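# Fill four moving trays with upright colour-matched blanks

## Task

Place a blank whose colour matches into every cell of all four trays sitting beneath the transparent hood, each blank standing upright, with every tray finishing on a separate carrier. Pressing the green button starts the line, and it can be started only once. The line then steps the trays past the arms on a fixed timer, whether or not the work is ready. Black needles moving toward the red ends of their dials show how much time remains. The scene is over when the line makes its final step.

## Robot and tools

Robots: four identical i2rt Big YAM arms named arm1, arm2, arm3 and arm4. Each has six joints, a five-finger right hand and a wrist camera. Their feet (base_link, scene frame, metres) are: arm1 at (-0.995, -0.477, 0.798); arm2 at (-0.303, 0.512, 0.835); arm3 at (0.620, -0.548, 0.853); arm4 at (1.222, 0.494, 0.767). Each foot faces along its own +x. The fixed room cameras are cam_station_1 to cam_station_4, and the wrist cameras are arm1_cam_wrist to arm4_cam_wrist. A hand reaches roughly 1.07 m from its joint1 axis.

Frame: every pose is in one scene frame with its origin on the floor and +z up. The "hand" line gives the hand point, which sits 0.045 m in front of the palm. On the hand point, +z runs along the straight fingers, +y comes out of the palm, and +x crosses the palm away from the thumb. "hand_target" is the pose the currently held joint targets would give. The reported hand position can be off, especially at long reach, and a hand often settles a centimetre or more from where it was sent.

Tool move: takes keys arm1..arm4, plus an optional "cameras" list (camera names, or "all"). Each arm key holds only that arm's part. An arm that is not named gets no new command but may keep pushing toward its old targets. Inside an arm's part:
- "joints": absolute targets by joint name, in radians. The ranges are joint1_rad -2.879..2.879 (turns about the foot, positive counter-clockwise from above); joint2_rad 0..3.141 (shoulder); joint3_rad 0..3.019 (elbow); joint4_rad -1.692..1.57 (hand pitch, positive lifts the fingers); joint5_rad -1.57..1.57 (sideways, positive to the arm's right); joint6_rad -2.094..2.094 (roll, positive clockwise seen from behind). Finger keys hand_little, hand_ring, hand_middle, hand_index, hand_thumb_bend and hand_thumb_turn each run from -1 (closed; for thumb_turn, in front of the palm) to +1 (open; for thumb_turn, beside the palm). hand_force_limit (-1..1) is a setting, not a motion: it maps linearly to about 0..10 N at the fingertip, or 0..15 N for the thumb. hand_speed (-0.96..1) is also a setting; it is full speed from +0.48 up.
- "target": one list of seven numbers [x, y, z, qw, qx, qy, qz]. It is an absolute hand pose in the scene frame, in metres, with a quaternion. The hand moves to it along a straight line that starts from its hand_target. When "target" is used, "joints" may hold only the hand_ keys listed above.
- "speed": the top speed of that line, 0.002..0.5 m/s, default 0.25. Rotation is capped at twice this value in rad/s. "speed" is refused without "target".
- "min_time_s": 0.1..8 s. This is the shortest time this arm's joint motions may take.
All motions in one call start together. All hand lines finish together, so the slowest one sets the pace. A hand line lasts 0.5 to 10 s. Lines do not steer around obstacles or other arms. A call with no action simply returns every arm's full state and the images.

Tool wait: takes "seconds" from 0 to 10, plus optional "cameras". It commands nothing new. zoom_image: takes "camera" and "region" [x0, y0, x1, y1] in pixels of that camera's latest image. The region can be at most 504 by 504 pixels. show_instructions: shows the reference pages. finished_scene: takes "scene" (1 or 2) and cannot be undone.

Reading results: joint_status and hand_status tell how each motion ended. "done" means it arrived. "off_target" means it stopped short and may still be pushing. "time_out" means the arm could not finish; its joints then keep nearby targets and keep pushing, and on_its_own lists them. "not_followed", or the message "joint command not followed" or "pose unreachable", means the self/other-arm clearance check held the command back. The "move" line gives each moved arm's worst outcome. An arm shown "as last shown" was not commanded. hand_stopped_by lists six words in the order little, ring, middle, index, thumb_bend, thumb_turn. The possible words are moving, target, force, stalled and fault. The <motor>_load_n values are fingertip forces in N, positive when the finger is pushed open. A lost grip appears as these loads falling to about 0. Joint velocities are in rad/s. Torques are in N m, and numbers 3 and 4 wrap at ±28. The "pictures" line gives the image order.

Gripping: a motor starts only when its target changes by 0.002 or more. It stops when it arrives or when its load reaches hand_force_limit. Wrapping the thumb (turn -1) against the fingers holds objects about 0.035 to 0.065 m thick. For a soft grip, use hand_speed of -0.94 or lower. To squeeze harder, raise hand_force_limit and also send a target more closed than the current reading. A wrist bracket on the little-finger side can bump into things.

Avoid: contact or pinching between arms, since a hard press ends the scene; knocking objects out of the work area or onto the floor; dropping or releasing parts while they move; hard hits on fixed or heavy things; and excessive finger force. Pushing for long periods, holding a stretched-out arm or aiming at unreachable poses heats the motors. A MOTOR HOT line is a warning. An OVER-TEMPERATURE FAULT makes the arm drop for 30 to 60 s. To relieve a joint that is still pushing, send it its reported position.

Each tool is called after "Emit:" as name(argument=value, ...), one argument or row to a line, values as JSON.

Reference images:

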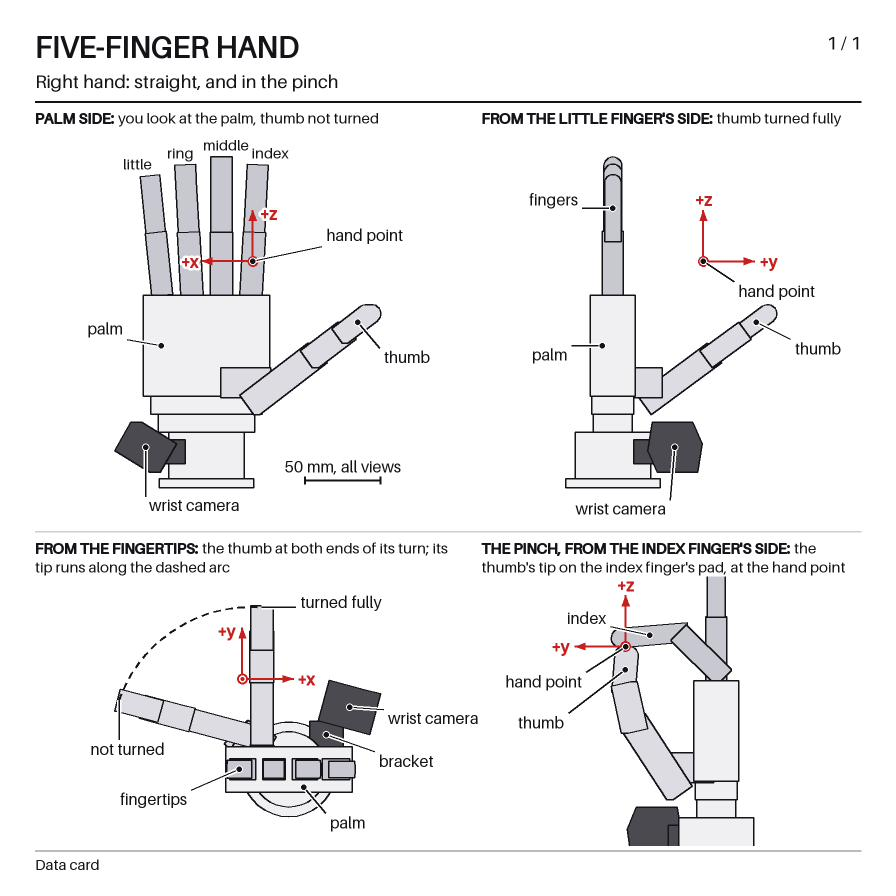

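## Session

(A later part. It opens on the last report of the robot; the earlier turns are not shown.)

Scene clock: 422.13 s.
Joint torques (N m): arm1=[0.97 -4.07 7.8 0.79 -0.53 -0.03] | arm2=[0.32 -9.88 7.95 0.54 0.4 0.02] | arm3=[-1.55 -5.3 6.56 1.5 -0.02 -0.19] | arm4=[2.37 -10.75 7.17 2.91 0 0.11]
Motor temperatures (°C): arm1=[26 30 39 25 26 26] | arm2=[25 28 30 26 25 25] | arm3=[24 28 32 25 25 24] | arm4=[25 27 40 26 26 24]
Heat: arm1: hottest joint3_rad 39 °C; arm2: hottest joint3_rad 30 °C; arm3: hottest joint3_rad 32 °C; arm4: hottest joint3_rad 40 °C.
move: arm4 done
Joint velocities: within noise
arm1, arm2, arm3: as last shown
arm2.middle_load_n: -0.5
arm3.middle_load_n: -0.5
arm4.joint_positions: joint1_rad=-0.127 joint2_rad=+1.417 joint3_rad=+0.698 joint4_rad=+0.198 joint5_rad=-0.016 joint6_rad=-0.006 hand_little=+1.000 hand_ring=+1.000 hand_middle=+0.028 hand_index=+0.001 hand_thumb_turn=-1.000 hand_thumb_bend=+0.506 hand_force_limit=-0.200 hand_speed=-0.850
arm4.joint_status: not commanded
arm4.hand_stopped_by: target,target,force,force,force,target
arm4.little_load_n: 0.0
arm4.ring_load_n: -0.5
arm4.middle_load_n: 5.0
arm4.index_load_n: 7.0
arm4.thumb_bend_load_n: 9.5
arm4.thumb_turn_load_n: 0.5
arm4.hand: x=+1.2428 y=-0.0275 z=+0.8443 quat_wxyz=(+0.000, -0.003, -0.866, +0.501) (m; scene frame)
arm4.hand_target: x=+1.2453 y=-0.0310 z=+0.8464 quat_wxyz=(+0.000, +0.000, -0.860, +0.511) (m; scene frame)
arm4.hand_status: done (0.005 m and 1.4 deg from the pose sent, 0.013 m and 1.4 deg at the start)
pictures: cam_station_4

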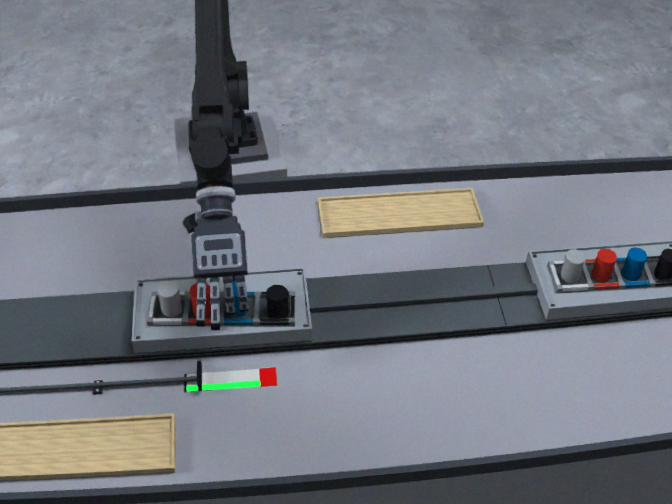

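Emit:
move(
  arm4={"joints": {"hand_speed": -0.8, "hand_index": 0.35, "hand_middle": 0.35, "hand_thumb_bend": 0.7}},
)

Emit:
move(
  arm4={"target": [1.2430, -0.050, 0.940, 0, 0, -0.8599, 0.5105], "speed": 0.12, "joints": {"hand_speed": 0, "hand_index": 0.8, "hand_middle": 0.8, "hand_thumb_bend": 0.75}},
  cameras=["cam_station_4"],
)

Emit:
zoom_image(
  camera="cam_station_4",
  region=[200, 250, 280, 330],
)

Scene clock: 423.73 s.
Joint torques (N m): arm1=[0.91 -4.07 7.79 0.8 -0.52 -0.03] | arm2=[0.32 -9.88 7.94 0.54 0.4 0.02] | arm3=[-1.55 -5.3 6.57 1.5 -0.02 -0.19] | arm4=[1.79 -11.63 7.3 2.43 0.06 0.05]
Motor temperatures (°C): arm1=[26 30 39 25 26 26] | arm2=[25 28 30 26 25 25] | arm3=[24 28 32 25 25 24] | arm4=[25 27 40 26 26 24]
Heat: arm1: hottest joint3_rad 39 °C; arm2: hottest joint3_rad 30 °C; arm3: hottest joint3_rad 32 °C; arm4: hottest joint3_rad 40 °C.
move: arm4 done
Joint velocities: within noise
arm1, arm2, arm3: as last shown
arm1.index_load_n: 0.0
arm2.ring_load_n: -0.5
arm2.middle_load_n: 0.0
arm3.middle_load_n: 0.0
arm4.joint_positions: joint1_rad=-0.127 joint2_rad=+1.417 joint3_rad=+0.698 joint4_rad=+0.206 joint5_rad=-0.016 joint6_rad=-0.006 hand_little=+1.000 hand_ring=+1.000 hand_middle=+0.350 hand_index=+0.350 hand_thumb_turn=-1.000 hand_thumb_bend=+0.700 hand_force_limit=-0.200 hand_speed=-0.800
arm4.joint_status: all done
arm4.hand_stopped_by: target,target,target,target,target,target
arm4.little_load_n: 0.0
arm4.ring_load_n: 0.0
arm4.middle_load_n: 0.0
arm4.index_load_n: 0.0
arm4.thumb_bend_load_n: 0.0
arm4.thumb_turn_load_n: 0.0
arm4.hand: x=+1.2427 y=-0.0289 z=+0.8459 quat_wxyz=(+0.000, -0.003, -0.864, +0.504) (m; scene frame)
arm4.hand_target: x=+1.2453 y=-0.0310 z=+0.8464 quat_wxyz=(+0.000, +0.000, -0.860, +0.511) (m; scene frame)
arm4.hand_status: not commanded
pictures: none

Scene clock: 425.30 s.
Joint torques (N m): arm1=[0.97 -4.07 7.8 0.8 -0.52 -0.03] | arm2=[0.32 -9.88 7.94 0.54 0.4 0.02] | arm3=[-1.55 -5.3 6.57 1.5 -0.02 -0.19] | arm4=[0.97 -11.58 12.94 0.95 -0.16 0.01]
Motor temperatures (°C): arm1=[26 30 39 25 26 26] | arm2=[25 28 30 26 25 25] | arm3=[24 28 32 25 25 24] | arm4=[25 27 40 26 26 24]
Heat: arm1: hottest joint3_rad 39 °C; arm2: hottest joint3_rad 30 °C; arm3: hottest joint3_rad 32 °C; arm4: hottest joint3_rad 40 °C.
move: arm4 off_target
Joint velocities: within noise
arm1, arm2, arm3: as last shown
arm2.ring_load_n: 0.0
arm3.index_load_n: -0.5
arm4.joint_positions: joint1_rad=-0.127 joint2_rad=+1.316 joint3_rad=+0.816 joint4_rad=-0.052 joint5_rad=-0.016 joint6_rad=-0.005 hand_little=+1.000 hand_ring=+1.000 hand_middle=+0.800 hand_index=+0.800 hand_thumb_turn=-1.000 hand_thumb_bend=+0.750 hand_force_limit=-0.200 hand_speed=+0.000
arm4.joint_status: all done
arm4.hand_stopped_by: target,target,target,target,target,target
arm4.little_load_n: 0.0
arm4.ring_load_n: 0.0
arm4.middle_load_n: 0.0
arm4.index_load_n: 0.0
arm4.thumb_bend_load_n: 0.0
arm4.thumb_turn_load_n: 0.0
arm4.hand: x=+1.2427 y=-0.0307 z=+0.9058 quat_wxyz=(-0.001, -0.004, -0.873, +0.487) (m; scene frame)
arm4.hand_target: x=+1.2429 y=-0.0498 z=+0.9399 quat_wxyz=(+0.000, -0.001, -0.860, +0.511) (m; scene frame)
arm4.hand_status: off_target (0.039 m and 3.1 deg from the pose sent, 0.096 m and 0.9 deg at the start)
pictures: cam_station_4

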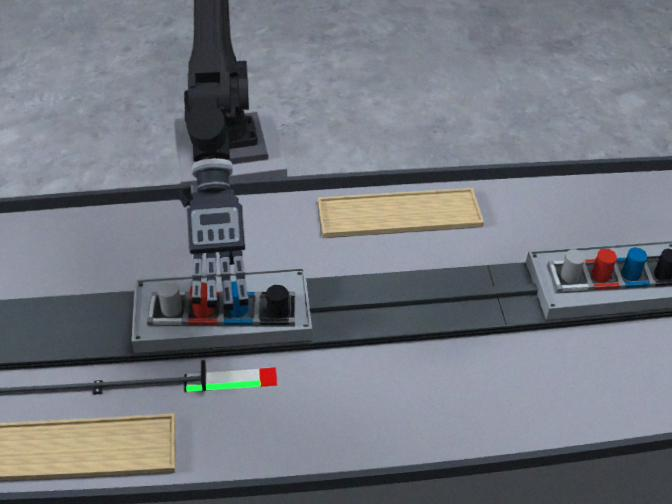

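Scaled by 6.300.

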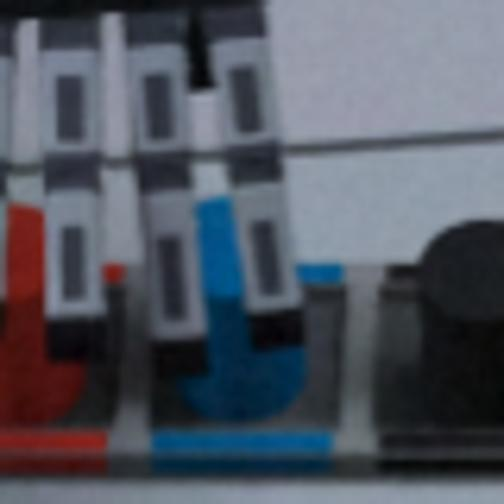

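Retreat arm4.

Emit:
move(
  arm4={"target": [1.32, 0.12, 0.975, 0, 0, -0.866, 0.5], "speed": 0.2},
  cameras=["all"],
)

Emit:
zoom_image(
  camera="cam_station_4",
  region=[130, 240, 320, 360],
)

Scene clock: 427.37 s.
Joint torques (N m): arm1=[0.97 -4.13 7.79 0.8 -0.53 -0.03] | arm2=[0.32 -9.88 7.94 0.54 0.4 0.02] | arm3=[-1.55 -5.3 6.57 1.5 -0.02 -0.19] | arm4=[2.08 -5.01 8.24 0.87 0.2 0.22]
Motor temperatures (°C): arm1=[26 30 39 25 26 26] | arm2=[25 28 30 26 25 25] | arm3=[24 28 32 25 25 24] | arm4=[25 27 40 26 26 24]
Heat: arm1: hottest joint3_rad 39 °C; arm2: hottest joint3_rad 30 °C; arm3: hottest joint3_rad 32 °C; arm4: hottest joint3_rad 40 °C.
move: arm4 off_target
Joint velocities: within noise
arm1.joint_positions: joint1_rad=-0.635 joint2_rad=+0.839 joint3_rad=+0.561 joint4_rad=-0.389 joint5_rad=-0.606 joint6_rad=-0.415 hand_little=+1.000 hand_ring=+1.000 hand_middle=+0.800 hand_index=+0.800 hand_thumb_turn=-1.000 hand_thumb_bend=+0.750 hand_force_limit=-0.200 hand_speed=+0.000
arm1.joint_status: not commanded
arm1.hand_stopped_by: target,target,target,target,target,target
arm1.little_load_n: 0.0
arm1.ring_load_n: -0.5
arm1.middle_load_n: 0.0
arm1.index_load_n: 0.0
arm1.thumb_bend_load_n: 0.0
arm1.thumb_turn_load_n: 0.0
arm1.hand: x=-0.8619 y=-0.1576 z=+0.9550 quat_wxyz=(-0.499, +0.867, -0.005, -0.006) (m; scene frame)
arm1.hand_target: x=-0.8606 y=-0.1591 z=+0.9609 quat_wxyz=(-0.501, +0.865, -0.001, -0.002) (m; scene frame)
arm1.hand_status: not commanded
arm2.joint_positions: joint1_rad=+0.879 joint2_rad=+1.283 joint3_rad=+0.812 joint4_rad=-0.176 joint5_rad=+0.627 joint6_rad=+0.423 hand_little=+1.000 hand_ring=+1.000 hand_middle=+0.800 hand_index=+0.800 hand_thumb_turn=-1.000 hand_thumb_bend=+0.750 hand_force_limit=-0.200 hand_speed=+0.000
arm2.joint_status: not commanded
arm2.hand_stopped_by: target,target,target,target,target,target
arm2.little_load_n: 0.0
arm2.ring_load_n: 0.0
arm2.middle_load_n: 0.0
arm2.index_load_n: 0.0
arm2.thumb_bend_load_n: 0.0
arm2.thumb_turn_load_n: 0.0
arm2.hand: x=-0.0099 y=+0.0942 z=+0.9770 quat_wxyz=(+0.003, +0.007, -0.863, +0.505) (m; scene frame)
arm2.hand_target: x=-0.0128 y=+0.0995 z=+0.9756 quat_wxyz=(+0.005, +0.005, -0.865, +0.502) (m; scene frame)
arm2.hand_status: not commanded
arm3.joint_positions: joint1_rad=-0.072 joint2_rad=+1.105 joint3_rad=+0.543 joint4_rad=+0.034 joint5_rad=+0.018 joint6_rad=+0.055 hand_little=+1.000 hand_ring=+1.000 hand_middle=+0.800 hand_index=+0.800 hand_thumb_turn=-1.000 hand_thumb_bend=+0.750 hand_force_limit=-0.200 hand_speed=+0.000
arm3.joint_status: not commanded
arm3.hand_stopped_by: target,target,target,target,target,target
arm3.little_load_n: 0.0
arm3.ring_load_n: 0.0
arm3.middle_load_n: 0.0
arm3.index_load_n: 0.0
arm3.thumb_bend_load_n: 0.0
arm3.thumb_turn_load_n: 0.0
arm3.hand: x=+0.5729 y=-0.1125 z=+0.9680 quat_wxyz=(-0.504, +0.864, -0.010, -0.012) (m; scene frame)
arm3.hand_target: x=+0.5781 y=-0.1180 z=+0.9656 quat_wxyz=(-0.500, +0.866, -0.006, -0.006) (m; scene frame)
arm3.hand_status: not commanded
arm4.joint_positions: joint1_rad=+0.187 joint2_rad=+0.804 joint3_rad=+0.670 joint4_rad=-0.388 joint5_rad=+0.234 joint6_rad=+0.113 hand_little=+1.000 hand_ring=+1.000 hand_middle=+0.800 hand_index=+0.800 hand_thumb_turn=-1.000 hand_thumb_bend=+0.750 hand_force_limit=-0.200 hand_speed=+0.000
arm4.joint_status: not commanded
arm4.hand_stopped_by: target,target,target,target,target,target
arm4.little_load_n: 0.0
arm4.ring_load_n: 0.0
arm4.middle_load_n: 0.0
arm4.index_load_n: 0.0
arm4.thumb_bend_load_n: 0.0
arm4.thumb_turn_load_n: 0.0
arm4.hand: x=+1.3259 y=+0.1136 z=+0.9823 quat_wxyz=(-0.002, +0.018, -0.861, +0.507) (m; scene frame)
arm4.hand_target: x=+1.3264 y=+0.1196 z=+0.9754 quat_wxyz=(-0.003, +0.014, -0.866, +0.500) (m; scene frame)
arm4.hand_status: off_target (0.011 m and 2.3 deg from the pose sent, 0.183 m and 1.7 deg at the start)
pictures: arm1_cam_wrist, arm2_cam_wrist, arm3_cam_wrist, arm4_cam_wrist, cam_station_1, cam_station_2, cam_station_3, cam_station_4
camera_calibration:
arm1_cam_wrist: T_world_to_cam=[[0.176173, -0.513786, -0.839635, 0.873973], [-0.911604, -0.40699, 0.0577707, -0.88302], [-0.371405, 0.755237, -0.54007, 0.430478], [0, 0, 0, 1]] pos_world=[-0.799053, -0.235458, 1.01732]
arm2_cam_wrist: T_world_to_cam=[[-0.313808, 0.406164, -0.858228, 0.800079], [0.858242, 0.507967, -0.0734132, 0.0486729], [0.406134, -0.759605, -0.507992, 0.685975], [0, 0, 0, 1]] pos_world=[-0.0692997, 0.171383, 1.03869]
arm3_cam_wrist: T_world_to_cam=[[0.254917, -0.488161, -0.834695, 0.603542], [-0.75287, -0.641891, 0.145475, 0.19885], [-0.606799, 0.591332, -0.531151, 1.04513], [0, 0, 0, 1]] pos_world=[0.630037, -0.195751, 1.02996]
arm4_cam_wrist: T_world_to_cam=[[-0.298523, 0.425146, -0.85448, 1.18938], [0.847327, 0.53009, -0.0322775, -1.13891], [0.439229, -0.733659, -0.518481, 0.123947], [0, 0, 0, 1]] pos_world=[1.26565, 0.189004, 1.0438]

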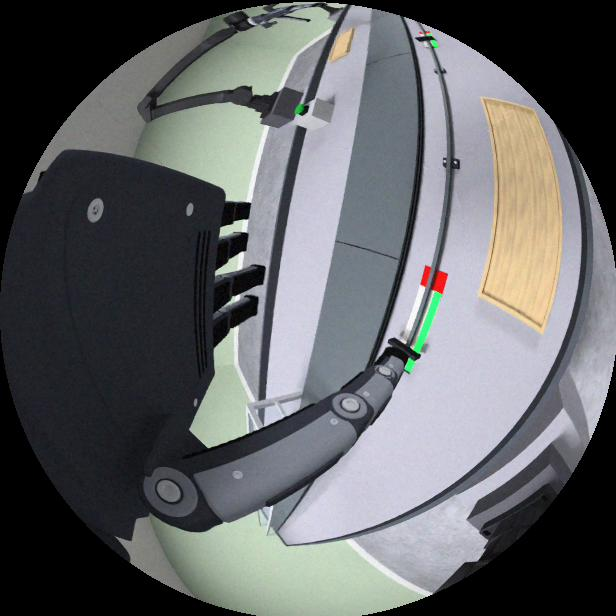

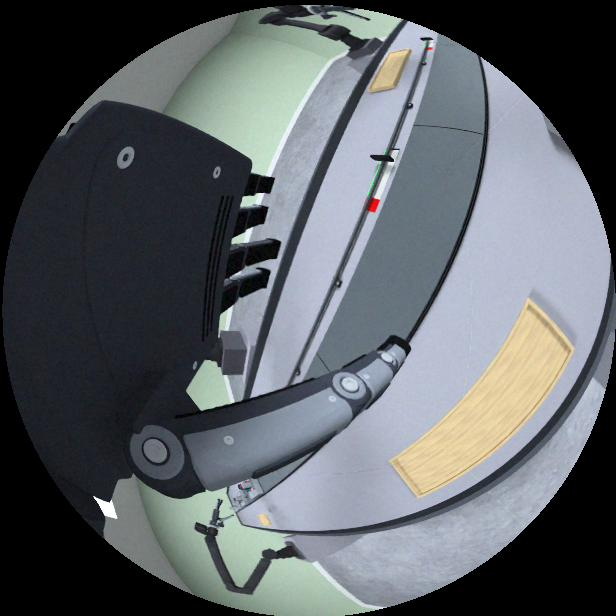

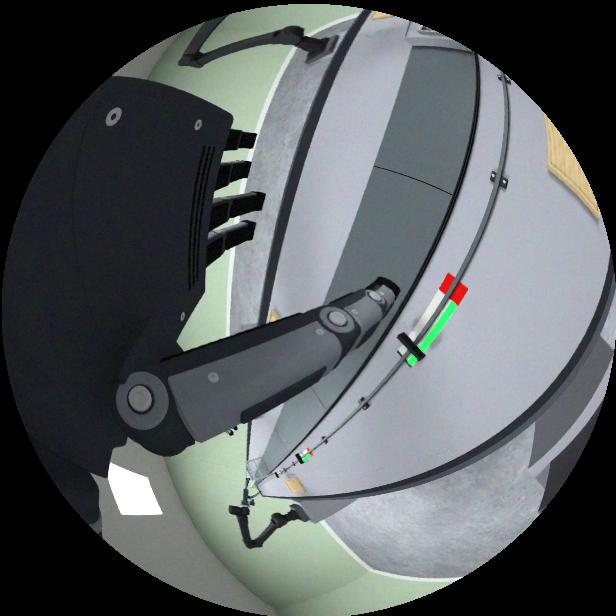

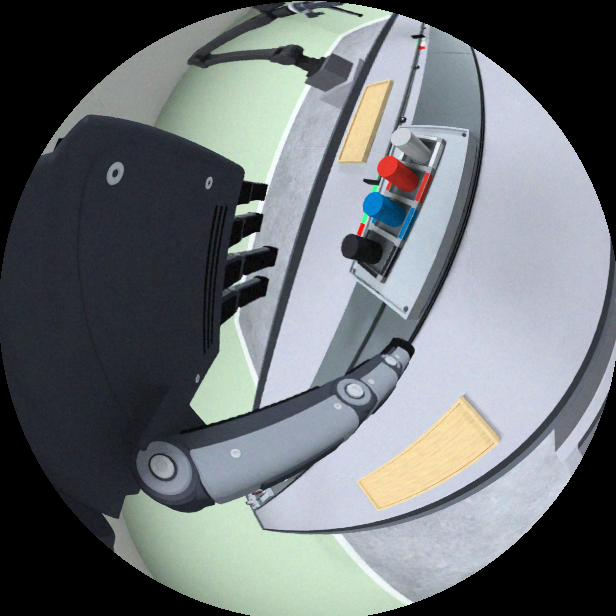

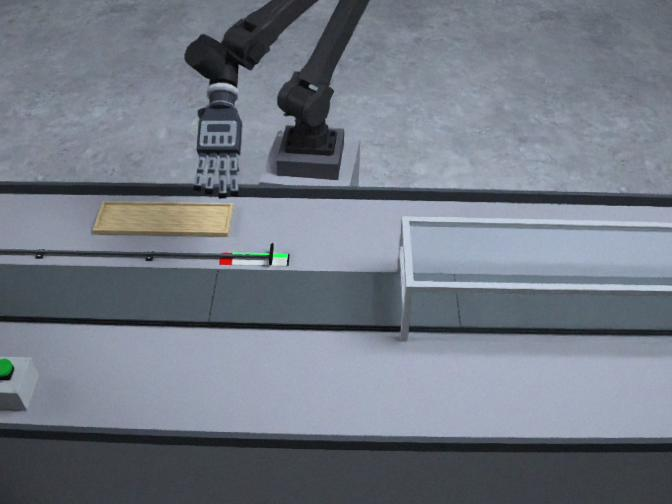

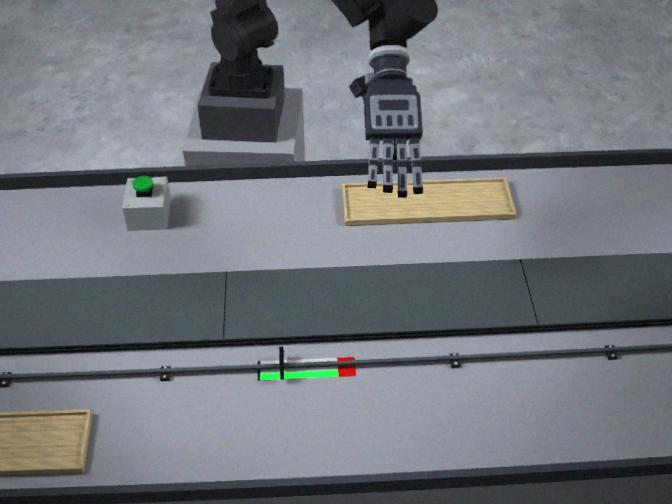

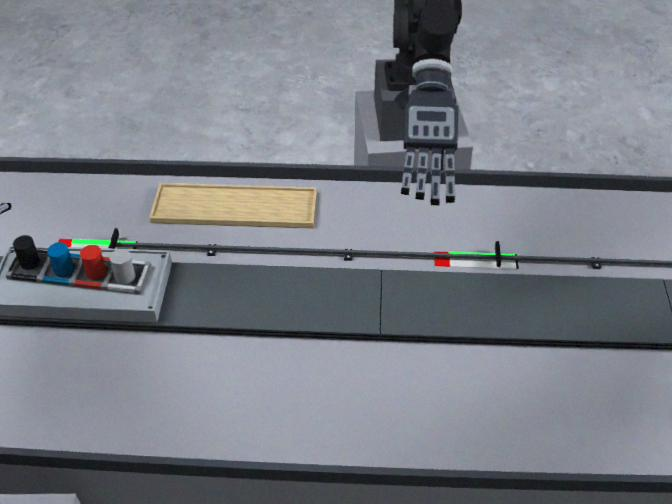

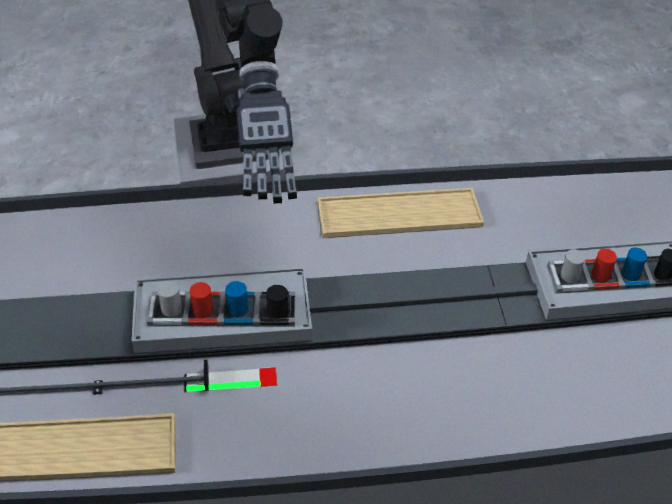

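Scaled by 2.653.

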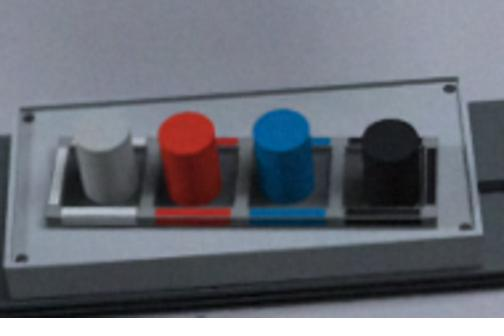

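Emit:
wait(
  seconds=10,
  cameras=[],
)

Emit:
wait(
  seconds=10,
  cameras=[],
)

Emit:
wait(
  seconds=10,
  cameras=["cam_station_4"],
)

Scene clock: 437.63 s.
Joint torques (N m): arm1=[0.91 -4.07 7.8 0.81 -0.53 -0.03] | arm2=[0.26 -9.88 7.94 0.54 0.4 0.02] | arm3=[-1.55 -5.3 6.56 1.5 -0.02 -0.19] | arm4=[1.67 -4.6 8.49 1.02 0.18 0.21]
Motor temperatures (°C): arm1=[26 30 39 25 26 26] | arm2=[25 28 30 26 25 25] | arm3=[24 27 32 25 25 24] | arm4=[25 27 40 26 26 24]
Heat: arm1: hottest joint3_rad 39 °C; arm2: hottest joint3_rad 30 °C; arm3: hottest joint3_rad 32 °C; arm4: hottest joint3_rad 40 °C.
Joint velocities: within noise
arm1.joint_positions: joint1_rad=-0.635 joint2_rad=+0.839 joint3_rad=+0.561 joint4_rad=-0.389 joint5_rad=-0.606 joint6_rad=-0.415 hand_little=+1.000 hand_ring=+1.000 hand_middle=+0.800 hand_index=+0.800 hand_thumb_turn=-1.000 hand_thumb_bend=+0.750 hand_force_limit=-0.200 hand_speed=+0.000
arm1.joint_status: not commanded
arm1.hand_stopped_by: target,target,target,target,target,target
arm1.little_load_n: 0.0
arm1.ring_load_n: 0.0
arm1.middle_load_n: 0.0
arm1.index_load_n: 0.0
arm1.thumb_bend_load_n: 0.0
arm1.thumb_turn_load_n: 0.0
arm1.hand: x=-0.8619 y=-0.1576 z=+0.9550 quat_wxyz=(-0.499, +0.867, -0.005, -0.006) (m; scene frame)
arm1.hand_target: x=-0.8606 y=-0.1591 z=+0.9609 quat_wxyz=(-0.501, +0.865, -0.001, -0.002) (m; scene frame)
arm1.hand_status: not commanded
arm2.joint_positions: joint1_rad=+0.879 joint2_rad=+1.283 joint3_rad=+0.812 joint4_rad=-0.176 joint5_rad=+0.627 joint6_rad=+0.423 hand_little=+1.000 hand_ring=+1.000 hand_middle=+0.800 hand_index=+0.800 hand_thumb_turn=-1.000 hand_thumb_bend=+0.750 hand_force_limit=-0.200 hand_speed=+0.000
arm2.joint_status: not commanded
arm2.hand_stopped_by: target,target,target,target,target,target
arm2.little_load_n: 0.0
arm2.ring_load_n: 0.0
arm2.middle_load_n: 0.0
arm2.index_load_n: 0.0
arm2.thumb_bend_load_n: 0.0
arm2.thumb_turn_load_n: 0.0
arm2.hand: x=-0.0099 y=+0.0942 z=+0.9770 quat_wxyz=(+0.003, +0.007, -0.863, +0.505) (m; scene frame)
arm2.hand_target: x=-0.0128 y=+0.0995 z=+0.9756 quat_wxyz=(+0.005, +0.005, -0.865, +0.502) (m; scene frame)
arm2.hand_status: not commanded
arm3.joint_positions: joint1_rad=-0.072 joint2_rad=+1.105 joint3_rad=+0.543 joint4_rad=+0.034 joint5_rad=+0.018 joint6_rad=+0.055 hand_little=+1.000 hand_ring=+1.000 hand_middle=+0.800 hand_index=+0.800 hand_thumb_turn=-1.000 hand_thumb_bend=+0.750 hand_force_limit=-0.200 hand_speed=+0.000
arm3.joint_status: not commanded
arm3.hand_stopped_by: target,target,target,target,target,target
arm3.little_load_n: 0.0
arm3.ring_load_n: 0.0
arm3.middle_load_n: 0.0
arm3.index_load_n: 0.0
arm3.thumb_bend_load_n: 0.0
arm3.thumb_turn_load_n: 0.0
arm3.hand: x=+0.5729 y=-0.1125 z=+0.9680 quat_wxyz=(-0.504, +0.864, -0.010, -0.012) (m; scene frame)
arm3.hand_target: x=+0.5781 y=-0.1180 z=+0.9656 quat_wxyz=(-0.500, +0.866, -0.006, -0.006) (m; scene frame)
arm3.hand_status: not commanded
arm4.joint_positions: joint1_rad=+0.187 joint2_rad=+0.804 joint3_rad=+0.670 joint4_rad=-0.388 joint5_rad=+0.234 joint6_rad=+0.113 hand_little=+1.000 hand_ring=+1.000 hand_middle=+0.800 hand_index=+0.800 hand_thumb_turn=-1.000 hand_thumb_bend=+0.750 hand_force_limit=-0.200 hand_speed=+0.000
arm4.joint_status: not commanded
arm4.hand_stopped_by: target,target,target,target,target,target
arm4.little_load_n: 0.0
arm4.ring_load_n: 0.0
arm4.middle_load_n: -0.5
arm4.index_load_n: 0.0
arm4.thumb_bend_load_n: 0.0
arm4.thumb_turn_load_n: 0.0
arm4.hand: x=+1.3259 y=+0.1136 z=+0.9823 quat_wxyz=(-0.002, +0.018, -0.861, +0.507) (m; scene frame)
arm4.hand_target: x=+1.3264 y=+0.1196 z=+0.9754 quat_wxyz=(-0.003, +0.014, -0.866, +0.500) (m; scene frame)
arm4.hand_status: off_target (0.011 m and 2.3 deg from the pose sent, 0.183 m and 1.7 deg at the start)
wait: 10.00 s; at rest from the start
pictures: none
No camera images: "cameras" was empty.

Scene clock: 447.63 s.
Joint torques (N m): arm1=[0.97 -4.13 7.8 0.79 -0.53 -0.03] | arm2=[0.26 -9.88 7.95 0.54 0.4 0.02] | arm3=[-1.49 -5.3 6.57 1.48 -0.02 -0.19] | arm4=[1.61 -4.89 8.5 0.84 0.26 0.24]
Motor temperatures (°C): arm1=[26 29 39 25 26 26] | arm2=[25 28 30 26 25 25] | arm3=[24 27 32 25 25 24] | arm4=[25 27 40 26 26 24]
Heat: arm1: hottest joint3_rad 39 °C; arm2: hottest joint3_rad 30 °C; arm3: hottest joint3_rad 32 °C; arm4: hottest joint3_rad 40 °C.
Joint velocities: within noise
arm1.joint_positions: joint1_rad=-0.635 joint2_rad=+0.839 joint3_rad=+0.561 joint4_rad=-0.389 joint5_rad=-0.606 joint6_rad=-0.415 hand_little=+1.000 hand_ring=+1.000 hand_middle=+0.800 hand_index=+0.800 hand_thumb_turn=-1.000 hand_thumb_bend=+0.750 hand_force_limit=-0.200 hand_speed=+0.000
arm1.joint_status: not commanded
arm1.hand_stopped_by: target,target,target,target,target,target
arm1.little_load_n: 0.0
arm1.ring_load_n: 0.0
arm1.middle_load_n: 0.0
arm1.index_load_n: 0.0
arm1.thumb_bend_load_n: 0.0
arm1.thumb_turn_load_n: 0.0
arm1.hand: x=-0.8619 y=-0.1576 z=+0.9550 quat_wxyz=(-0.499, +0.867, -0.005, -0.006) (m; scene frame)
arm1.hand_target: x=-0.8606 y=-0.1591 z=+0.9609 quat_wxyz=(-0.501, +0.865, -0.001, -0.002) (m; scene frame)
arm1.hand_status: not commanded
arm2.joint_positions: joint1_rad=+0.879 joint2_rad=+1.283 joint3_rad=+0.812 joint4_rad=-0.176 joint5_rad=+0.627 joint6_rad=+0.423 hand_little=+1.000 hand_ring=+1.000 hand_middle=+0.800 hand_index=+0.800 hand_thumb_turn=-1.000 hand_thumb_bend=+0.750 hand_force_limit=-0.200 hand_speed=+0.000
arm2.joint_status: not commanded
arm2.hand_stopped_by: target,target,target,target,target,target
arm2.little_load_n: 0.0
arm2.ring_load_n: 0.0
arm2.middle_load_n: 0.0
arm2.index_load_n: 0.0
arm2.thumb_bend_load_n: 0.0
arm2.thumb_turn_load_n: 0.0
arm2.hand: x=-0.0099 y=+0.0942 z=+0.9770 quat_wxyz=(+0.003, +0.007, -0.863, +0.505) (m; scene frame)
arm2.hand_target: x=-0.0128 y=+0.0995 z=+0.9756 quat_wxyz=(+0.005, +0.005, -0.865, +0.502) (m; scene frame)
arm2.hand_status: not commanded
arm3.joint_positions: joint1_rad=-0.072 joint2_rad=+1.105 joint3_rad=+0.543 joint4_rad=+0.034 joint5_rad=+0.018 joint6_rad=+0.055 hand_little=+1.000 hand_ring=+1.000 hand_middle=+0.800 hand_index=+0.800 hand_thumb_turn=-1.000 hand_thumb_bend=+0.750 hand_force_limit=-0.200 hand_speed=+0.000
arm3.joint_status: not commanded
arm3.hand_stopped_by: target,target,target,target,target,target
arm3.little_load_n: 0.0
arm3.ring_load_n: 0.0
arm3.middle_load_n: 0.0
arm3.index_load_n: 0.0
arm3.thumb_bend_load_n: 0.0
arm3.thumb_turn_load_n: 0.0
arm3.hand: x=+0.5729 y=-0.1125 z=+0.9680 quat_wxyz=(-0.504, +0.864, -0.010, -0.012) (m; scene frame)
arm3.hand_target: x=+0.5781 y=-0.1180 z=+0.9656 quat_wxyz=(-0.500, +0.866, -0.006, -0.006) (m; scene frame)
arm3.hand_status: not commanded
arm4.joint_positions: joint1_rad=+0.187 joint2_rad=+0.804 joint3_rad=+0.670 joint4_rad=-0.388 joint5_rad=+0.234 joint6_rad=+0.113 hand_little=+1.000 hand_ring=+1.000 hand_middle=+0.800 hand_index=+0.800 hand_thumb_turn=-1.000 hand_thumb_bend=+0.750 hand_force_limit=-0.200 hand_speed=+0.000
arm4.joint_status: not commanded
arm4.hand_stopped_by: target,target,target,target,target,target
arm4.little_load_n: 0.0
arm4.ring_load_n: -0.5
arm4.middle_load_n: 0.0
arm4.index_load_n: 0.0
arm4.thumb_bend_load_n: -0.5
arm4.thumb_turn_load_n: 0.0
arm4.hand: x=+1.3259 y=+0.1136 z=+0.9823 quat_wxyz=(-0.002, +0.018, -0.861, +0.507) (m; scene frame)
arm4.hand_target: x=+1.3264 y=+0.1196 z=+0.9754 quat_wxyz=(-0.003, +0.014, -0.866, +0.500) (m; scene frame)
arm4.hand_status: off_target (0.011 m and 2.3 deg from the pose sent, 0.183 m and 1.7 deg at the start)
wait: 10.00 s; at rest by 0.27 s
pictures: none
No camera images: "cameras" was empty.

Scene clock: 457.63 s.
Joint torques (N m): arm1=[0.97 -4.07 7.8 0.8 -0.53 -0.03] | arm2=[0.26 -9.88 7.94 0.54 0.4 0.02] | arm3=[-1.55 -5.3 6.56 1.5 -0.02 -0.19] | arm4=[2.08 -4.6 8.38 0.91 0.17 0.27]
Motor temperatures (°C): arm1=[26 29 39 25 26 26] | arm2=[25 28 30 26 25 25] | arm3=[24 27 32 25 25 24] | arm4=[25 27 40 26 26 24]
Heat: arm1: hottest joint3_rad 39 °C; arm2: hottest joint3_rad 30 °C; arm3: hottest joint3_rad 32 °C; arm4: hottest joint3_rad 40 °C.
Joint velocities: within noise
arm1.joint_positions: joint1_rad=-0.635 joint2_rad=+0.839 joint3_rad=+0.561 joint4_rad=-0.389 joint5_rad=-0.606 joint6_rad=-0.415 hand_little=+1.000 hand_ring=+1.000 hand_middle=+0.800 hand_index=+0.800 hand_thumb_turn=-1.000 hand_thumb_bend=+0.750 hand_force_limit=-0.200 hand_speed=+0.000
arm1.joint_status: not commanded
arm1.hand_stopped_by: target,target,target,target,target,target
arm1.little_load_n: 0.0
arm1.ring_load_n: 0.0
arm1.middle_load_n: 0.0
arm1.index_load_n: -0.5
arm1.thumb_bend_load_n: 0.0
arm1.thumb_turn_load_n: 0.0
arm1.hand: x=-0.8619 y=-0.1576 z=+0.9550 quat_wxyz=(-0.499, +0.867, -0.005, -0.006) (m; scene frame)
arm1.hand_target: x=-0.8606 y=-0.1591 z=+0.9609 quat_wxyz=(-0.501, +0.865, -0.001, -0.002) (m; scene frame)
arm1.hand_status: not commanded
arm2.joint_positions: joint1_rad=+0.879 joint2_rad=+1.283 joint3_rad=+0.812 joint4_rad=-0.176 joint5_rad=+0.627 joint6_rad=+0.423 hand_little=+1.000 hand_ring=+1.000 hand_middle=+0.800 hand_index=+0.800 hand_thumb_turn=-1.000 hand_thumb_bend=+0.750 hand_force_limit=-0.200 hand_speed=+0.000
arm2.joint_status: not commanded
arm2.hand_stopped_by: target,target,target,target,target,target
arm2.little_load_n: 0.0
arm2.ring_load_n: 0.0
arm2.middle_load_n: 0.0
arm2.index_load_n: 0.0
arm2.thumb_bend_load_n: 0.0
arm2.thumb_turn_load_n: 0.0
arm2.hand: x=-0.0099 y=+0.0942 z=+0.9770 quat_wxyz=(+0.003, +0.007, -0.863, +0.505) (m; scene frame)
arm2.hand_target: x=-0.0128 y=+0.0995 z=+0.9756 quat_wxyz=(+0.005, +0.005, -0.865, +0.502) (m; scene frame)
arm2.hand_status: not commanded
arm3.joint_positions: joint1_rad=-0.072 joint2_rad=+1.105 joint3_rad=+0.543 joint4_rad=+0.034 joint5_rad=+0.018 joint6_rad=+0.055 hand_little=+1.000 hand_ring=+1.000 hand_middle=+0.800 hand_index=+0.800 hand_thumb_turn=-1.000 hand_thumb_bend=+0.750 hand_force_limit=-0.200 hand_speed=+0.000
arm3.joint_status: not commanded
arm3.hand_stopped_by: target,target,target,target,target,target
arm3.little_load_n: 0.0
arm3.ring_load_n: 0.0
arm3.middle_load_n: 0.0
arm3.index_load_n: 0.0
arm3.thumb_bend_load_n: 0.0
arm3.thumb_turn_load_n: 0.0
arm3.hand: x=+0.5729 y=-0.1125 z=+0.9680 quat_wxyz=(-0.504, +0.864, -0.010, -0.012) (m; scene frame)
arm3.hand_target: x=+0.5781 y=-0.1180 z=+0.9656 quat_wxyz=(-0.500, +0.866, -0.006, -0.006) (m; scene frame)
arm3.hand_status: not commanded
arm4.joint_positions: joint1_rad=+0.187 joint2_rad=+0.804 joint3_rad=+0.670 joint4_rad=-0.388 joint5_rad=+0.234 joint6_rad=+0.113 hand_little=+1.000 hand_ring=+1.000 hand_middle=+0.800 hand_index=+0.800 hand_thumb_turn=-1.000 hand_thumb_bend=+0.750 hand_force_limit=-0.200 hand_speed=+0.000
arm4.joint_status: not commanded
arm4.hand_stopped_by: target,target,target,target,target,target
arm4.little_load_n: 0.0
arm4.ring_load_n: 0.0
arm4.middle_load_n: 0.0
arm4.index_load_n: 0.0
arm4.thumb_bend_load_n: 0.0
arm4.thumb_turn_load_n: 0.0
arm4.hand: x=+1.3259 y=+0.1136 z=+0.9823 quat_wxyz=(-0.002, +0.018, -0.861, +0.507) (m; scene frame)
arm4.hand_target: x=+1.3264 y=+0.1196 z=+0.9754 quat_wxyz=(-0.003, +0.014, -0.866, +0.500) (m; scene frame)
arm4.hand_status: off_target (0.011 m and 2.3 deg from the pose sent, 0.183 m and 1.7 deg at the start)
wait: 10.00 s; at rest by 0.27 s
pictures: cam_station_4

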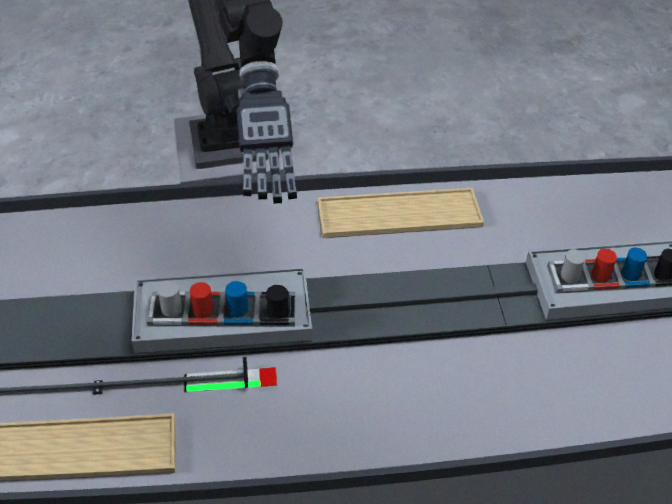

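Emit:
wait(
  seconds=10,
  cameras=["cam_station_4"],
)

Scene clock: 467.73 s.
Joint torques (N m): arm1=[0.97 -4.07 7.8 0.8 -0.53 -0.03] | arm2=[0.32 -9.88 7.94 0.54 0.4 0.02] | arm3=[-1.55 -5.3 6.57 1.5 -0.02 -0.19] | arm4=[2.26 -5.19 8.59 0.99 0.21 0.31]
Motor temperatures (°C): arm1=[26 29 39 25 26 26] | arm2=[25 28 30 26 25 25] | arm3=[24 27 32 25 25 24] | arm4=[25 27 39 26 26 24]
Heat: arm1: hottest joint3_rad 39 °C; arm2: hottest joint3_rad 30 °C; arm3: hottest joint3_rad 32 °C; arm4: hottest joint3_rad 39 °C.
Joint velocities: within noise
arm1.joint_positions: joint1_rad=-0.635 joint2_rad=+0.839 joint3_rad=+0.561 joint4_rad=-0.389 joint5_rad=-0.606 joint6_rad=-0.415 hand_little=+1.000 hand_ring=+1.000 hand_middle=+0.800 hand_index=+0.800 hand_thumb_turn=-1.000 hand_thumb_bend=+0.750 hand_force_limit=-0.200 hand_speed=+0.000
arm1.joint_status: not commanded
arm1.hand_stopped_by: target,target,target,target,target,target
arm1.little_load_n: 0.0
arm1.ring_load_n: 0.0
arm1.middle_load_n: 0.0
arm1.index_load_n: 0.0
arm1.thumb_bend_load_n: 0.0
arm1.thumb_turn_load_n: 0.0
arm1.hand: x=-0.8619 y=-0.1576 z=+0.9550 quat_wxyz=(-0.499, +0.867, -0.005, -0.006) (m; scene frame)
arm1.hand_target: x=-0.8606 y=-0.1591 z=+0.9609 quat_wxyz=(-0.501, +0.865, -0.001, -0.002) (m; scene frame)
arm1.hand_status: not commanded
arm2.joint_positions: joint1_rad=+0.879 joint2_rad=+1.283 joint3_rad=+0.812 joint4_rad=-0.176 joint5_rad=+0.627 joint6_rad=+0.423 hand_little=+1.000 hand_ring=+1.000 hand_middle=+0.800 hand_index=+0.800 hand_thumb_turn=-1.000 hand_thumb_bend=+0.750 hand_force_limit=-0.200 hand_speed=+0.000
arm2.joint_status: not commanded
arm2.hand_stopped_by: target,target,target,target,target,target
arm2.little_load_n: 0.0
arm2.ring_load_n: 0.0
arm2.middle_load_n: 0.0
arm2.index_load_n: 0.0
arm2.thumb_bend_load_n: 0.0
arm2.thumb_turn_load_n: 0.0
arm2.hand: x=-0.0099 y=+0.0942 z=+0.9770 quat_wxyz=(+0.003, +0.007, -0.863, +0.505) (m; scene frame)
arm2.hand_target: x=-0.0128 y=+0.0995 z=+0.9756 quat_wxyz=(+0.005, +0.005, -0.865, +0.502) (m; scene frame)
arm2.hand_status: not commanded
arm3.joint_positions: joint1_rad=-0.072 joint2_rad=+1.105 joint3_rad=+0.543 joint4_rad=+0.034 joint5_rad=+0.018 joint6_rad=+0.055 hand_little=+1.000 hand_ring=+1.000 hand_middle=+0.800 hand_index=+0.800 hand_thumb_turn=-1.000 hand_thumb_bend=+0.750 hand_force_limit=-0.200 hand_speed=+0.000
arm3.joint_status: not commanded
arm3.hand_stopped_by: target,target,target,target,target,target
arm3.little_load_n: 0.0
arm3.ring_load_n: 0.0
arm3.middle_load_n: 0.0
arm3.index_load_n: 0.0
arm3.thumb_bend_load_n: 0.0
arm3.thumb_turn_load_n: 0.0
arm3.hand: x=+0.5729 y=-0.1125 z=+0.9680 quat_wxyz=(-0.504, +0.864, -0.010, -0.012) (m; scene frame)
arm3.hand_target: x=+0.5781 y=-0.1180 z=+0.9656 quat_wxyz=(-0.500, +0.866, -0.006, -0.006) (m; scene frame)
arm3.hand_status: not commanded
arm4.joint_positions: joint1_rad=+0.187 joint2_rad=+0.804 joint3_rad=+0.670 joint4_rad=-0.388 joint5_rad=+0.234 joint6_rad=+0.113 hand_little=+1.000 hand_ring=+1.000 hand_middle=+0.800 hand_index=+0.800 hand_thumb_turn=-1.000 hand_thumb_bend=+0.750 hand_force_limit=-0.200 hand_speed=+0.000
arm4.joint_status: not commanded
arm4.hand_stopped_by: target,target,target,target,target,target
arm4.little_load_n: 0.0
arm4.ring_load_n: 0.0
arm4.middle_load_n: 0.0
arm4.index_load_n: 0.0
arm4.thumb_bend_load_n: 0.0
arm4.thumb_turn_load_n: 0.0
arm4.hand: x=+1.3259 y=+0.1136 z=+0.9823 quat_wxyz=(-0.002, +0.018, -0.861, +0.507) (m; scene frame)
arm4.hand_target: x=+1.3264 y=+0.1196 z=+0.9754 quat_wxyz=(-0.003, +0.014, -0.866, +0.500) (m; scene frame)
arm4.hand_status: off_target (0.011 m and 2.3 deg from the pose sent, 0.183 m and 1.7 deg at the start)
wait: 10.00 s; at rest by 0.17 s
pictures: cam_station_4

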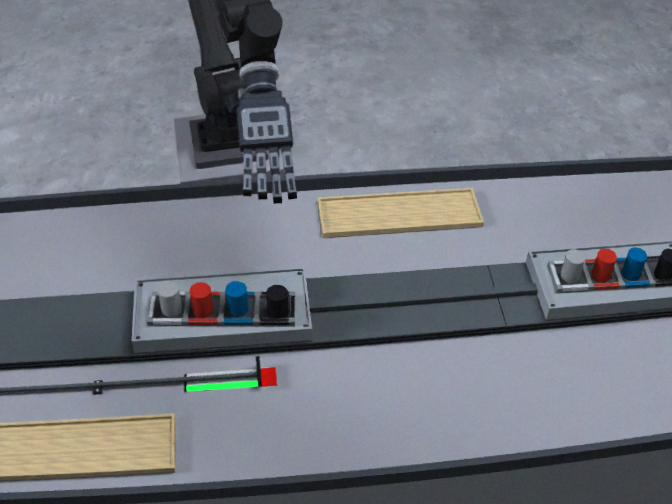

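Emit:
wait(
  seconds=10,
  cameras=["cam_station_4"],
)

Scene clock: 477.43 s.
Joint torques (N m): no reading
Motor temperatures (°C): arm1=[26 29 39 25 26 26] | arm2=[25 28 30 26 25 25] | arm3=[24 27 32 25 25 24] | arm4=[25 27 39 26 26 24]
Joint velocities: within noise
arm1.joint_positions: joint1_rad=-0.635 joint2_rad=+0.839 joint3_rad=+0.561 joint4_rad=-0.389 joint5_rad=-0.606 joint6_rad=-0.415 hand_little=+1.000 hand_ring=+1.000 hand_middle=+0.800 hand_index=+0.800 hand_thumb_turn=-1.000 hand_thumb_bend=+0.750 hand_force_limit=-0.200 hand_speed=+0.000
arm1.joint_status: not commanded
arm1.hand_stopped_by: target,target,target,target,target,target
arm1.little_load_n: 0.0
arm1.ring_load_n: 0.0
arm1.middle_load_n: 0.0
arm1.index_load_n: 0.0
arm1.thumb_bend_load_n: 0.0
arm1.thumb_turn_load_n: 0.0
arm1.hand: x=-0.8619 y=-0.1576 z=+0.9550 quat_wxyz=(-0.499, +0.867, -0.005, -0.006) (m; scene frame)
arm1.hand_status: not commanded
arm2.joint_positions: joint1_rad=+0.879 joint2_rad=+1.283 joint3_rad=+0.812 joint4_rad=-0.176 joint5_rad=+0.627 joint6_rad=+0.423 hand_little=+1.000 hand_ring=+1.000 hand_middle=+0.800 hand_index=+0.800 hand_thumb_turn=-1.000 hand_thumb_bend=+0.750 hand_force_limit=-0.200 hand_speed=+0.000
arm2.joint_status: not commanded
arm2.hand_stopped_by: target,target,target,target,target,target
arm2.little_load_n: 0.0
arm2.ring_load_n: 0.0
arm2.middle_load_n: 0.0
arm2.index_load_n: 0.0
arm2.thumb_bend_load_n: 0.0
arm2.thumb_turn_load_n: 0.0
arm2.hand: x=-0.0099 y=+0.0942 z=+0.9770 quat_wxyz=(+0.003, +0.007, -0.863, +0.505) (m; scene frame)
arm2.hand_status: not commanded
arm3.joint_positions: joint1_rad=-0.072 joint2_rad=+1.105 joint3_rad=+0.543 joint4_rad=+0.034 joint5_rad=+0.018 joint6_rad=+0.055 hand_little=+1.000 hand_ring=+1.000 hand_middle=+0.800 hand_index=+0.800 hand_thumb_turn=-1.000 hand_thumb_bend=+0.750 hand_force_limit=-0.200 hand_speed=+0.000
arm3.joint_status: not commanded
arm3.hand_stopped_by: target,target,target,target,target,target
arm3.little_load_n: 0.0
arm3.ring_load_n: 0.0
arm3.middle_load_n: 0.0
arm3.index_load_n: 0.0
arm3.thumb_bend_load_n: 0.0
arm3.thumb_turn_load_n: 0.0
arm3.hand: x=+0.5729 y=-0.1125 z=+0.9680 quat_wxyz=(-0.504, +0.864, -0.010, -0.012) (m; scene frame)
arm3.hand_status: not commanded
arm4.joint_positions: joint1_rad=+0.187 joint2_rad=+0.804 joint3_rad=+0.670 joint4_rad=-0.388 joint5_rad=+0.234 joint6_rad=+0.113 hand_little=+1.000 hand_ring=+1.000 hand_middle=+0.800 hand_index=+0.800 hand_thumb_turn=-1.000 hand_thumb_bend=+0.750 hand_force_limit=-0.200 hand_speed=+0.000
arm4.joint_status: not commanded
arm4.hand_stopped_by: target,target,target,target,target,target
arm4.little_load_n: 0.0
arm4.ring_load_n: 0.0
arm4.middle_load_n: 0.0
arm4.index_load_n: -0.5
arm4.thumb_bend_load_n: 0.0
arm4.thumb_turn_load_n: 0.0
arm4.hand: x=+1.3259 y=+0.1136 z=+0.9823 quat_wxyz=(-0.002, +0.018, -0.861, +0.507) (m; scene frame)
arm4.hand_status: off_target (0.011 m and 2.3 deg from the pose sent, 0.183 m and 1.7 deg at the start)
wait: 9.57 of 10 s (the scene ended); at rest by 0.13 s
pictures: cam_station_4
The task's run has ended: the event that ends the task has happened.

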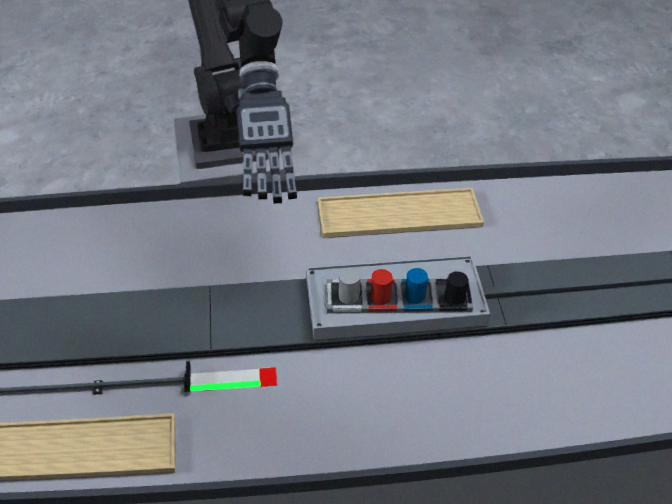

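Emit:
finished_scene(
  scene=2,
)

The scene is finished: the task was done.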